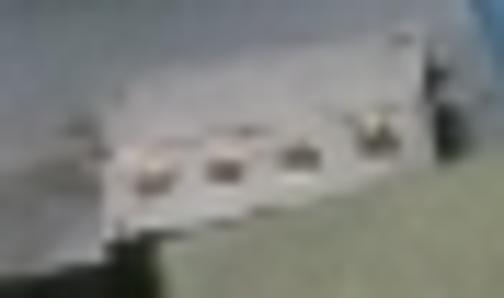

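{"fn": "move", "kwargs": {"target": [0,0,0,0,0,0,0,-0.754,-0.576,-0.696,0,-0.754,-0.576,-0.696,0,-0.754,-0.576,-0.696,-0.714,-0.678,-0.226,-0.168,0.4,-0.6,0.00006,-0.0008,-0.00024,0,0,0,0.075,0.34,-0.0657,-0.4783,-0.075,0.33,-0.0657,-0.4783,0,0.479,0.591,-0.116,0.653,-0.678,0.1,-0.146,0.7,-0.96], "speed": 0.006}}

{"fn": "move", "kwargs": {"target": [0,0,0,0,0,0,0,-0.754,-0.576,-0.696,0,-0.754,-0.576,-0.696,0,-0.754,-0.576,-0.696,-0.714,-0.678,-0.226,-0.168,0.4,-0.6,0.00006,-0.00024,0.0008,0,0,0,0.075,0.34,-0.0657,-0.4783,-0.075,0.33,-0.0657,-0.4783,0,0.479,0.591,-0.116,0.653,-0.678,0.1,-0.146,0.7,-0.96], "speed": 0.006}}

Scene clock: 6423.23 s.
left_arm: end_effector_position=(+0.3945, +0.5944, +0.1909) hand_goal=(+0.000, -0.754, -0.576, -0.696, +0.000, -0.754, -0.576, -0.696, +0.000, -0.754, -0.576, -0.696, -0.714, -0.678, -0.226, -0.168) hand_measured=(+0.000, -0.750, -0.576, -0.696, +0.000, -0.750, -0.576, -0.696, +0.000, -0.750, -0.576, -0.696, -0.710, -0.678, -0.226, -0.168) hand_current_ma=(+0, +20, -2, +0, +0, +20, -2, +0, +0, +19, -2, +0, +17, +3, +3, +1) hand_state=(goal, goal, goal, goal, goal, goal, goal, goal, goal, goal, goal, goal, goal, goal, goal, goal) hand_current_limit=0.40 hand_speed=-0.60 end_effector_quat_wxyz=(-0.103, -0.043, +0.919, -0.378) | right_arm: end_effector_position=(+0.1672, -0.2383, +0.1367) hand_goal=(+0.074, +0.340, -0.066, -0.478, -0.076, +0.330, -0.066, -0.478, +0.000, +0.478, +0.590, -0.116, +0.652, -0.678, +0.100, -0.146) hand_measured=(+0.076, +0.256, -0.094, -0.494, -0.070, +0.266, -0.092, -0.486, -0.004, +0.476, +0.582, -0.120, +0.650, -0.678, -0.014, -0.178) hand_current_ma=(+0, -236, -45, -19, +3, -158, -37, -8, -1, +0, -7, -2, -1, +0, -468, -85) hand_state=(goal, blocked, blocked, goal, goal, blocked, blocked, goal, goal, goal, goal, goal, goal, goal, blocked, blocked) hand_current_limit=0.70 hand_speed=-0.96 end_effector_quat_wxyz=(-0.424, +0.527, +0.605, -0.419)
Joint positions: left_arm=[-0.121 -1.28 1.967 0.966 2.373 1.373] | right_arm=[0.24 -1.527 2.272 -1.043 -1.398 -0.022]
Joint torques (N m): left_arm=[0.65 -50.61 -23.99 5.72 -0.08 -0.37] | right_arm=[-11.11 -49.22 -34.94 3.51 -2.1 -2.91]
Wrist force (N, zeroed by zero_wrist_force on right_arm): left_arm=[0.2 0.0 -0.8] | right_arm=[1.1 -0.4 1.8]
Wrist torque (N m, zeroed by zero_wrist_force on right_arm): left_arm=[0.07 -0.04 0.02] | right_arm=[-0.35 -0.13 0.00]
Wrist force, peak (N, zeroed by zero_wrist_force on right_arm): left_arm=[0.4 -0.1 -1.1] | right_arm=[1.9 -0.7 1.7]
Hand target: left_arm +0.3945, +0.5944, +0.1909; -0.103, -0.043, +0.919, -0.378 | right_arm +0.1672, -0.2383, +0.1367; -0.424, +0.527, +0.605, -0.419
Off the commanded pose: left_arm 0.000 m, 0 deg | right_arm 0.000 m, 0 deg.
move: done

Scene clock: 6423.93 s.
left_arm: end_effector_position=(+0.3945, +0.5944, +0.1909) hand_goal=(+0.000, -0.754, -0.576, -0.696, +0.000, -0.754, -0.576, -0.696, +0.000, -0.754, -0.576, -0.696, -0.714, -0.678, -0.226, -0.168) hand_measured=(+0.000, -0.750, -0.576, -0.696, +0.000, -0.750, -0.576, -0.696, +0.000, -0.750, -0.576, -0.696, -0.710, -0.678, -0.226, -0.168) hand_current_ma=(+0, +20, -2, +0, +0, +20, -2, +0, +0, +19, -2, +0, +17, +3, +3, +1) hand_state=(goal, goal, goal, goal, goal, goal, goal, goal, goal, goal, goal, goal, goal, goal, goal, goal) hand_current_limit=0.40 hand_speed=-0.60 end_effector_quat_wxyz=(-0.103, -0.043, +0.919, -0.378) | right_arm: end_effector_position=(+0.1667, -0.2383, +0.1367) hand_goal=(+0.074, +0.340, -0.066, -0.478, -0.076, +0.330, -0.066, -0.478, +0.000, +0.478, +0.590, -0.116, +0.652, -0.678, +0.100, -0.146) hand_measured=(+0.076, +0.258, -0.094, -0.494, -0.070, +0.266, -0.092, -0.486, -0.004, +0.476, +0.582, -0.120, +0.650, -0.678, -0.014, -0.180) hand_current_ma=(+0, -229, -45, -19, +3, -158, -37, -8, -1, +0, -7, -2, -1, +0, -467, -89) hand_state=(goal, blocked, blocked, goal, goal, blocked, blocked, goal, goal, goal, goal, goal, goal, goal, blocked, blocked) hand_current_limit=0.70 hand_speed=-0.96 end_effector_quat_wxyz=(-0.424, +0.527, +0.605, -0.419)
Joint positions: left_arm=[-0.121 -1.28 1.967 0.966 2.373 1.373] | right_arm=[0.24 -1.528 2.273 -1.043 -1.398 -0.022]
Joint torques (N m): left_arm=[1.34 -48.8 -25.3 5.45 -0.28 -0.67] | right_arm=[12.04 -49.78 -20.53 2.24 1.5 0.19]
Wrist force (N, zeroed by zero_wrist_force on right_arm): left_arm=[0.0 -0.1 -0.9] | right_arm=[1.2 0.2 0.5]
Wrist torque (N m, zeroed by zero_wrist_force on right_arm): left_arm=[0.06 -0.01 0.00] | right_arm=[-0.31 -0.11 0.00]
Wrist force, peak (N, zeroed by zero_wrist_force on right_arm): left_arm=[-0.1 -0.1 -1.1] | right_arm=[1.3 -0.1 1.6]
Hand target: left_arm +0.3945, +0.5944, +0.1909; -0.103, -0.043, +0.919, -0.378 | right_arm +0.1667, -0.2383, +0.1367; -0.424, +0.527, +0.605, -0.419
Off the commanded pose: left_arm 0.000 m, 0 deg | right_arm 0.000 m, 0 deg.
move: done

{"fn": "move", "kwargs": {"target": [0,0,0,0,0,0,0,-0.754,-0.576,-0.696,0,-0.754,-0.576,-0.696,0,-0.754,-0.576,-0.696,-0.714,-0.678,-0.226,-0.168,0.4,-0.6,-0.00006,0.0002,-0.0007,0,0,0,0.075,0.34,-0.0657,-0.4783,-0.075,0.33,-0.0657,-0.4783,0,0.479,0.591,-0.116,0.653,-0.678,0.1,-0.146,0.7,-0.96], "speed": 0.006}}

{"fn": "move", "kwargs": {"target": [0,0,0,0,0,0,0,-0.754,-0.576,-0.696,0,-0.754,-0.576,-0.696,0,-0.754,-0.576,-0.696,-0.714,-0.678,-0.226,-0.168,0.4,-0.6,-0.00166,-0.00012,0.00001,0,0,0,0.075,0.34,-0.0657,-0.4783,-0.075,0.33,-0.0657,-0.4783,0,0.479,0.591,-0.116,0.653,-0.678,0.1,-0.146,0.7,-0.96], "speed": 0.006}}

Scene clock: 6434.30 s.
left_arm: end_effector_position=(+0.3945, +0.5944, +0.1909) hand_goal=(+0.000, -0.754, -0.576, -0.696, +0.000, -0.754, -0.576, -0.696, +0.000, -0.754, -0.576, -0.696, -0.714, -0.678, -0.226, -0.168) hand_measured=(+0.000, -0.750, -0.576, -0.696, +0.000, -0.750, -0.576, -0.696, +0.000, -0.750, -0.576, -0.696, -0.710, -0.678, -0.226, -0.168) hand_current_ma=(+0, +20, -2, +0, +0, +20, -2, +0, +0, +19, -2, +0, +17, +3, +3, +1) hand_state=(goal, goal, goal, goal, goal, goal, goal, goal, goal, goal, goal, goal, goal, goal, goal, goal) hand_current_limit=0.40 hand_speed=-0.60 end_effector_quat_wxyz=(-0.103, -0.043, +0.919, -0.378) | right_arm: end_effector_position=(+0.1671, -0.2382, +0.1367) hand_goal=(+0.074, +0.340, -0.066, -0.478, -0.076, +0.330, -0.066, -0.478, +0.000, +0.478, +0.590, -0.116, +0.652, -0.678, +0.100, -0.146) hand_measured=(+0.076, +0.258, -0.094, -0.494, -0.070, +0.266, -0.092, -0.486, -0.004, +0.476, +0.582, -0.120, +0.650, -0.678, -0.014, -0.180) hand_current_ma=(+0, -228, -45, -19, +3, -157, -37, -8, -1, +0, -7, -2, -1, +0, -468, -90) hand_state=(goal, blocked, blocked, goal, goal, blocked, blocked, goal, goal, goal, goal, goal, goal, goal, blocked, blocked) hand_current_limit=0.70 hand_speed=-0.96 end_effector_quat_wxyz=(-0.424, +0.527, +0.605, -0.419)
Joint positions: left_arm=[-0.121 -1.28 1.967 0.966 2.373 1.373] | right_arm=[0.24 -1.527 2.272 -1.043 -1.398 -0.022]
Joint torques (N m): left_arm=[-0.75 -51.44 -24.06 5.55 -0.41 -1.3] | right_arm=[-10.52 -23.28 -34.2 1.04 -1.91 0.45]
Wrist force (N, zeroed by zero_wrist_force on right_arm): left_arm=[0.0 0.0 -0.9] | right_arm=[1.2 -0.3 1.5]
Wrist torque (N m, zeroed by zero_wrist_force on right_arm): left_arm=[0.07 -0.02 0.00] | right_arm=[-0.26 -0.13 0.06]
Wrist force, peak (N, zeroed by zero_wrist_force on right_arm): left_arm=[0.5 0.0 -1.0] | right_arm=[1.1 -0.4 1.7]
Hand target: left_arm +0.3945, +0.5944, +0.1909; -0.103, -0.043, +0.919, -0.378 | right_arm +0.1671, -0.2383, +0.1367; -0.424, +0.527, +0.605, -0.419
Off the commanded pose: left_arm 0.000 m, 0 deg | right_arm 0.000 m, 0 deg.
move: done

Scene clock: 6435.00 s.
left_arm: end_effector_position=(+0.3945, +0.5944, +0.1909) hand_goal=(+0.000, -0.754, -0.576, -0.696, +0.000, -0.754, -0.576, -0.696, +0.000, -0.754, -0.576, -0.696, -0.714, -0.678, -0.226, -0.168) hand_measured=(+0.000, -0.750, -0.576, -0.696, +0.000, -0.750, -0.576, -0.696, +0.000, -0.750, -0.576, -0.696, -0.710, -0.678, -0.226, -0.168) hand_current_ma=(+0, +20, -2, +0, +0, +20, -2, +0, +0, +19, -2, +0, +17, +3, +3, +1) hand_state=(goal, goal, goal, goal, goal, goal, goal, goal, goal, goal, goal, goal, goal, goal, goal, goal) hand_current_limit=0.40 hand_speed=-0.60 end_effector_quat_wxyz=(-0.103, -0.043, +0.919, -0.378) | right_arm: end_effector_position=(+0.1672, -0.2392, +0.1367) hand_goal=(+0.074, +0.340, -0.066, -0.478, -0.076, +0.330, -0.066, -0.478, +0.000, +0.478, +0.590, -0.116, +0.652, -0.678, +0.100, -0.146) hand_measured=(+0.076, +0.258, -0.094, -0.494, -0.070, +0.266, -0.092, -0.486, -0.004, +0.476, +0.582, -0.120, +0.650, -0.678, -0.014, -0.180) hand_current_ma=(+0, -228, -45, -19, +3, -157, -37, -8, -1, +0, -7, -2, -1, +0, -468, -90) hand_state=(goal, blocked, blocked, goal, goal, blocked, blocked, goal, goal, goal, goal, goal, goal, goal, blocked, blocked) hand_current_limit=0.70 hand_speed=-0.96 end_effector_quat_wxyz=(-0.424, +0.527, +0.605, -0.419)
Joint positions: left_arm=[-0.121 -1.28 1.967 0.966 2.373 1.373] | right_arm=[0.238 -1.528 2.273 -1.043 -1.399 -0.022]
Joint torques (N m): left_arm=[0.15 -52.96 -24.74 5.66 -0.2 -0.36] | right_arm=[-12.25 -50.7 -21.23 3.39 -1.85 -2.82]
Wrist force (N, zeroed by zero_wrist_force on right_arm): left_arm=[-0.2 -0.1 -0.9] | right_arm=[1.2 -0.6 1.8]
Wrist torque (N m, zeroed by zero_wrist_force on right_arm): left_arm=[0.06 0.01 -0.01] | right_arm=[-0.31 -0.12 0.03]
Wrist force, peak (N, zeroed by zero_wrist_force on right_arm): left_arm=[0.5 0.2 -0.9] | right_arm=[1.5 -0.7 1.8]
Hand target: left_arm +0.3945, +0.5944, +0.1909; -0.103, -0.043, +0.919, -0.378 | right_arm +0.1672, -0.2393, +0.1367; -0.424, +0.527, +0.605, -0.419
Off the commanded pose: left_arm 0.000 m, 0 deg | right_arm 0.000 m, 0 deg.
move: done

{"fn": "move", "kwargs": {"target": [0,0,0,0,0,0,0,-0.754,-0.576,-0.696,0,-0.754,-0.576,-0.696,0,-0.754,-0.576,-0.696,-0.714,-0.678,-0.226,-0.168,0.4,-0.6,-0.00166,-0.00012,0.00001,0,0,0,0.075,0.34,-0.0657,-0.4783,-0.075,0.33,-0.0657,-0.4783,0,0.479,0.591,-0.116,0.653,-0.678,0.1,-0.146,0.7,-0.96], "speed": 0.006}}

{"fn": "move", "kwargs": {"target": [0,0,0,0,0,0,0,-0.754,-0.576,-0.696,0,-0.754,-0.576,-0.696,0,-0.754,-0.576,-0.696,-0.714,-0.678,-0.226,-0.168,0.4,-0.6,-0.00166,-0.00012,0.00001,0,0,0,0.075,0.34,-0.0657,-0.4783,-0.075,0.33,-0.0657,-0.4783,0,0.479,0.591,-0.116,0.653,-0.678,0.1,-0.146,0.7,-0.96], "speed": 0.006, "cameras": ["cam_high"]}}

{"fn": "zoom_image", "kwargs": {"camera": "cam_high", "region": [194, 141, 238, 167]}}

Scene clock: 6448.53 s.
left_arm: end_effector_position=(+0.3945, +0.5944, +0.1909) hand_goal=(+0.000, -0.754, -0.576, -0.696, +0.000, -0.754, -0.576, -0.696, +0.000, -0.754, -0.576, -0.696, -0.714, -0.678, -0.226, -0.168) hand_measured=(+0.000, -0.750, -0.576, -0.696, +0.000, -0.750, -0.576, -0.696, +0.000, -0.750, -0.576, -0.696, -0.710, -0.678, -0.226, -0.168) hand_current_ma=(+0, +20, -2, +0, +0, +20, -2, +0, +0, +19, -2, +0, +17, +3, +3, +1) hand_state=(goal, goal, goal, goal, goal, goal, goal, goal, goal, goal, goal, goal, goal, goal, goal, goal) hand_current_limit=0.40 hand_speed=-0.60 end_effector_quat_wxyz=(-0.103, -0.043, +0.919, -0.378) | right_arm: end_effector_position=(+0.1672, -0.2402, +0.1367) hand_goal=(+0.074, +0.340, -0.066, -0.478, -0.076, +0.330, -0.066, -0.478, +0.000, +0.478, +0.590, -0.116, +0.652, -0.678, +0.100, -0.146) hand_measured=(+0.076, +0.258, -0.094, -0.494, -0.070, +0.266, -0.092, -0.486, -0.004, +0.476, +0.582, -0.120, +0.650, -0.678, -0.014, -0.180) hand_current_ma=(+0, -228, -45, -19, +3, -157, -37, -8, -1, +0, -7, -2, -1, +0, -468, -90) hand_state=(goal, blocked, blocked, goal, goal, blocked, blocked, goal, goal, goal, goal, goal, goal, goal, blocked, blocked) hand_current_limit=0.70 hand_speed=-0.96 end_effector_quat_wxyz=(-0.424, +0.527, +0.605, -0.419)
Joint positions: left_arm=[-0.121 -1.28 1.967 0.966 2.373 1.373] | right_arm=[0.236 -1.529 2.274 -1.043 -1.401 -0.023]
Joint torques (N m): left_arm=[-0.79 -51.66 -24.56 5.65 -0.14 -1.17] | right_arm=[-10.25 -49.47 -21.58 3.27 -2.23 -3.06]
Wrist force (N, zeroed by zero_wrist_force on right_arm): left_arm=[0.0 -0.1 -0.8] | right_arm=[1.3 -0.7 1.6]
Wrist torque (N m, zeroed by zero_wrist_force on right_arm): left_arm=[0.05 -0.02 0.00] | right_arm=[-0.33 -0.11 0.01]
Wrist force, peak (N, zeroed by zero_wrist_force on right_arm): left_arm=[0.3 0.0 -1.1] | right_arm=[1.7 -0.5 2.0]
Hand target: left_arm +0.3945, +0.5944, +0.1909; -0.103, -0.043, +0.919, -0.378 | right_arm +0.1672, -0.2403, +0.1367; -0.424, +0.527, +0.605, -0.419
Off the commanded pose: left_arm 0.000 m, 0 deg | right_arm 0.000 m, 0 deg.
move: done

Scene clock: 6449.23 s.
left_arm: end_effector_position=(+0.3945, +0.5944, +0.1909) hand_goal=(+0.000, -0.754, -0.576, -0.696, +0.000, -0.754, -0.576, -0.696, +0.000, -0.754, -0.576, -0.696, -0.714, -0.678, -0.226, -0.168) hand_measured=(+0.000, -0.750, -0.576, -0.696, +0.000, -0.750, -0.576, -0.696, +0.000, -0.750, -0.576, -0.696, -0.710, -0.678, -0.226, -0.168) hand_current_ma=(+0, +20, -2, +0, +0, +20, -2, +0, +0, +19, -2, +0, +17, +3, +3, +1) hand_state=(goal, goal, goal, goal, goal, goal, goal, goal, goal, goal, goal, goal, goal, goal, goal, goal) hand_current_limit=0.40 hand_speed=-0.60 end_effector_quat_wxyz=(-0.103, -0.043, +0.919, -0.378) | right_arm: end_effector_position=(+0.1673, -0.2412, +0.1367) hand_goal=(+0.074, +0.340, -0.066, -0.478, -0.076, +0.330, -0.066, -0.478, +0.000, +0.478, +0.590, -0.116, +0.652, -0.678, +0.100, -0.146) hand_measured=(+0.076, +0.258, -0.094, -0.494, -0.070, +0.266, -0.092, -0.486, -0.004, +0.476, +0.582, -0.120, +0.650, -0.678, -0.014, -0.180) hand_current_ma=(+0, -228, -45, -19, +4, -157, -37, -8, -1, +0, -7, -2, -1, +0, -468, -90) hand_state=(goal, blocked, blocked, goal, goal, blocked, blocked, goal, goal, goal, goal, goal, goal, goal, blocked, blocked) hand_current_limit=0.70 hand_speed=-0.96 end_effector_quat_wxyz=(-0.424, +0.527, +0.605, -0.419)
Joint positions: left_arm=[-0.121 -1.28 1.967 0.966 2.373 1.373] | right_arm=[0.234 -1.53 2.275 -1.043 -1.403 -0.024]
Joint torques (N m): left_arm=[0.81 -52.44 -24.03 5.33 -0.06 -0.74] | right_arm=[-10.71 -48.57 -21 3.49 -2.26 -3.03]
Wrist force (N, zeroed by zero_wrist_force on right_arm): left_arm=[0.3 0.0 -0.9] | right_arm=[1.9 -0.6 1.6]
Wrist torque (N m, zeroed by zero_wrist_force on right_arm): left_arm=[0.08 -0.05 0.02] | right_arm=[-0.33 -0.18 0.04]
Wrist force, peak (N, zeroed by zero_wrist_force on right_arm): left_arm=[0.2 0.0 -1.1] | right_arm=[1.9 -0.6 1.6]
Hand target: left_arm +0.3945, +0.5944, +0.1909; -0.103, -0.043, +0.919, -0.378 | right_arm +0.1673, -0.2412, +0.1367; -0.424, +0.527, +0.605, -0.419
Off the commanded pose: left_arm 0.000 m, 0 deg | right_arm 0.000 m, 0 deg.
move: done
Images, in order (width x height): cam_high 672x504.

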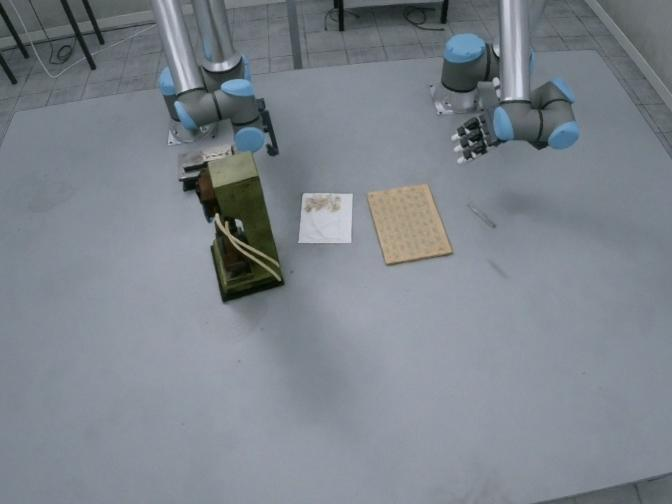

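Scaled by 11.455.

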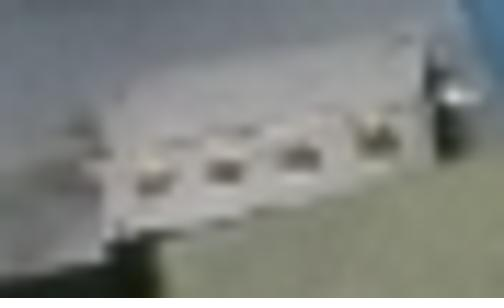

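{"fn": "zoom_image", "kwargs": {"camera": "cam_high", "region": [192, 146, 212, 162]}}

{"fn": "zoom_image", "kwargs": {"camera": "cam_high", "region": [174, 138, 216, 194]}}

Scaled by 25.200.

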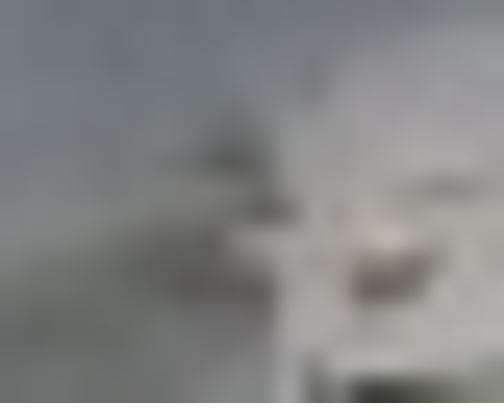

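Scaled by 9.000.

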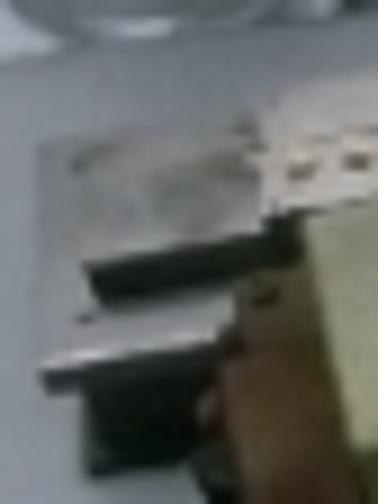

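{"fn": "move", "kwargs": {"target": [0,0,0,0,0,0,0,-0.754,-0.576,-0.696,0,-0.754,-0.576,-0.696,0,-0.754,-0.576,-0.696,-0.714,-0.678,-0.226,-0.168,0.4,-0.6,-0.00166,-0.00045,-0.0001,0,0,0,0.075,0.34,-0.0657,-0.4783,-0.075,0.33,-0.0657,-0.4783,0,0.479,0.591,-0.116,0.653,-0.678,0.1,-0.146,0.7,-0.96], "speed": 0.006}}

Scene clock: 6467.53 s.
left_arm: end_effector_position=(+0.3945, +0.5944, +0.1909) hand_goal=(+0.000, -0.754, -0.576, -0.696, +0.000, -0.754, -0.576, -0.696, +0.000, -0.754, -0.576, -0.696, -0.714, -0.678, -0.226, -0.168) hand_measured=(+0.000, -0.750, -0.576, -0.696, +0.000, -0.750, -0.576, -0.696, +0.000, -0.750, -0.576, -0.696, -0.710, -0.678, -0.226, -0.168) hand_current_ma=(+0, +20, -2, +0, +0, +20, -2, +0, +0, +19, -2, +0, +17, +3, +3, +1) hand_state=(goal, goal, goal, goal, goal, goal, goal, goal, goal, goal, goal, goal, goal, goal, goal, goal) hand_current_limit=0.40 hand_speed=-0.60 end_effector_quat_wxyz=(-0.103, -0.043, +0.919, -0.378) | right_arm: end_effector_position=(+0.1674, -0.2422, +0.1369) hand_goal=(+0.074, +0.340, -0.066, -0.478, -0.076, +0.330, -0.066, -0.478, +0.000, +0.478, +0.590, -0.116, +0.652, -0.678, +0.100, -0.146) hand_measured=(+0.078, +0.258, -0.094, -0.494, -0.066, +0.266, -0.092, -0.486, -0.004, +0.476, +0.582, -0.120, +0.652, -0.678, -0.014, -0.180) hand_current_ma=(+3, -228, -45, -19, +8, -157, -37, -8, -1, +0, -7, -2, +0, +0, -468, -90) hand_state=(goal, blocked, blocked, goal, goal, blocked, blocked, goal, goal, goal, goal, goal, goal, goal, blocked, blocked) hand_current_limit=0.70 hand_speed=-0.96 end_effector_quat_wxyz=(-0.424, +0.527, +0.605, -0.419)
Joint positions: left_arm=[-0.121 -1.28 1.967 0.966 2.373 1.373] | right_arm=[0.232 -1.531 2.275 -1.042 -1.405 -0.024]
Joint torques (N m): left_arm=[1.88 -52.52 -23.91 5.32 -0.2 -0.8] | right_arm=[-11.37 -48.66 -21.06 3.51 -2.26 -3.12]
Wrist force (N, zeroed by zero_wrist_force on right_arm): left_arm=[0.1 -0.3 -1.1] | right_arm=[2.2 -0.2 1.4]
Wrist torque (N m, zeroed by zero_wrist_force on right_arm): left_arm=[0.05 -0.04 0.02] | right_arm=[-0.31 -0.16 -0.04]
Wrist force, peak (N, zeroed by zero_wrist_force on right_arm): left_arm=[0.1 -0.3 -1.1] | right_arm=[2.3 -0.3 1.7]
Hand target: left_arm +0.3945, +0.5944, +0.1909; -0.103, -0.043, +0.919, -0.378 | right_arm +0.1674, -0.2423, +0.1369; -0.424, +0.527, +0.605, -0.419
Off the commanded pose: left_arm 0.000 m, 0 deg | right_arm 0.000 m, 0 deg.
move: done

{"fn": "execute_actions", "kwargs": {"actions": [], "cameras": ["cam_high"]}}

{"fn": "zoom_image", "kwargs": {"camera": "cam_high", "region": [192, 146, 212, 162]}}

{"fn": "zoom_image", "kwargs": {"camera": "cam_high", "region": [194, 141, 238, 167]}}

Scene clock: 6479.30 s.
left_arm: end_effector_position=(+0.3945, +0.5944, +0.1909) hand_goal=(+0.000, -0.754, -0.576, -0.696, +0.000, -0.754, -0.576, -0.696, +0.000, -0.754, -0.576, -0.696, -0.714, -0.678, -0.226, -0.168) hand_measured=(+0.000, -0.750, -0.576, -0.696, +0.000, -0.750, -0.576, -0.696, +0.000, -0.750, -0.576, -0.696, -0.710, -0.678, -0.226, -0.168) hand_current_ma=(+0, +20, -2, +0, +0, +20, -2, +0, +0, +19, -2, +0, +17, +3, +3, +1) hand_state=(goal, goal, goal, goal, goal, goal, goal, goal, goal, goal, goal, goal, goal, goal, goal, goal) hand_current_limit=0.40 hand_speed=-0.60 end_effector_quat_wxyz=(-0.103, -0.043, +0.919, -0.378) | right_arm: end_effector_position=(+0.1674, -0.2423, +0.1369) hand_goal=(+0.074, +0.340, -0.066, -0.478, -0.076, +0.330, -0.066, -0.478, +0.000, +0.478, +0.590, -0.116, +0.652, -0.678, +0.100, -0.146) hand_measured=(+0.080, +0.258, -0.094, -0.494, -0.066, +0.266, -0.092, -0.486, -0.004, +0.476, +0.582, -0.120, +0.652, -0.678, -0.014, -0.180) hand_current_ma=(+3, -228, -45, -19, +8, -157, -37, -8, -1, +0, -7, -2, +0, +0, -468, -90) hand_state=(goal, blocked, blocked, goal, goal, blocked, blocked, goal, goal, goal, goal, goal, goal, goal, blocked, blocked) hand_current_limit=0.70 hand_speed=-0.96 end_effector_quat_wxyz=(-0.424, +0.527, +0.605, -0.419)
Joint positions: left_arm=[-0.121 -1.28 1.967 0.966 2.373 1.373] | right_arm=[0.232 -1.531 2.275 -1.042 -1.406 -0.024]
Joint velocities: within noise
Joint torques (N m): left_arm=[0.73 -51.72 -23.33 5.89 -0.33 -0.64] | right_arm=[-9.5 -50.58 -21.6 3.63 -2.31 -2.8]
Wrist force (N, zeroed by zero_wrist_force on right_arm): left_arm=[0.3 0.1 -0.9] | right_arm=[2.2 -0.1 1.6]
Wrist torque (N m, zeroed by zero_wrist_force on right_arm): left_arm=[0.09 -0.05 0.02] | right_arm=[-0.31 -0.17 -0.03]
Wrist force, peak (N, zeroed by zero_wrist_force on right_arm): left_arm=[0.3 -0.1 -1.2] | right_arm=[2.7 -0.4 1.4]
Hand target: left_arm +0.3945, +0.5944, +0.1909; -0.103, -0.043, +0.919, -0.378 | right_arm +0.1674, -0.2423, +0.1369; -0.424, +0.527, +0.605, -0.419
Off the commanded pose: left_arm 0.000 m, 0 deg | right_arm 0.000 m, 0 deg.
Images, in order (width x height): cam_high 672x504.

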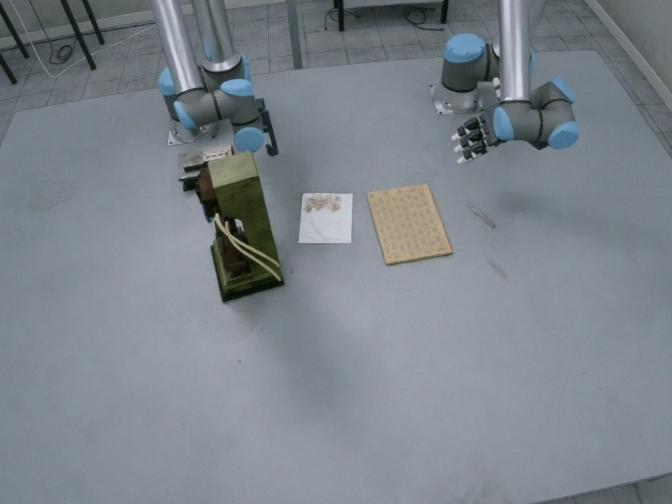

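Scaled by 25.200.

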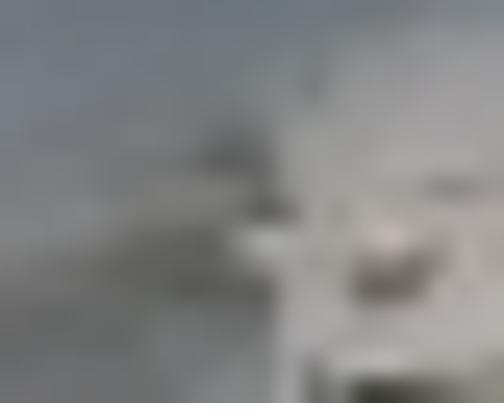

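Scaled by 11.455.

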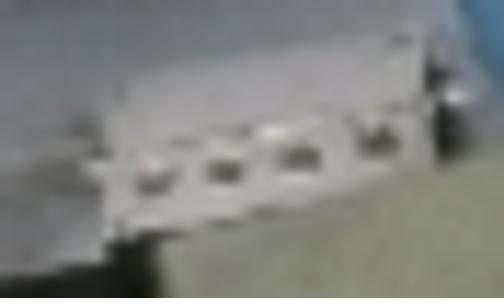

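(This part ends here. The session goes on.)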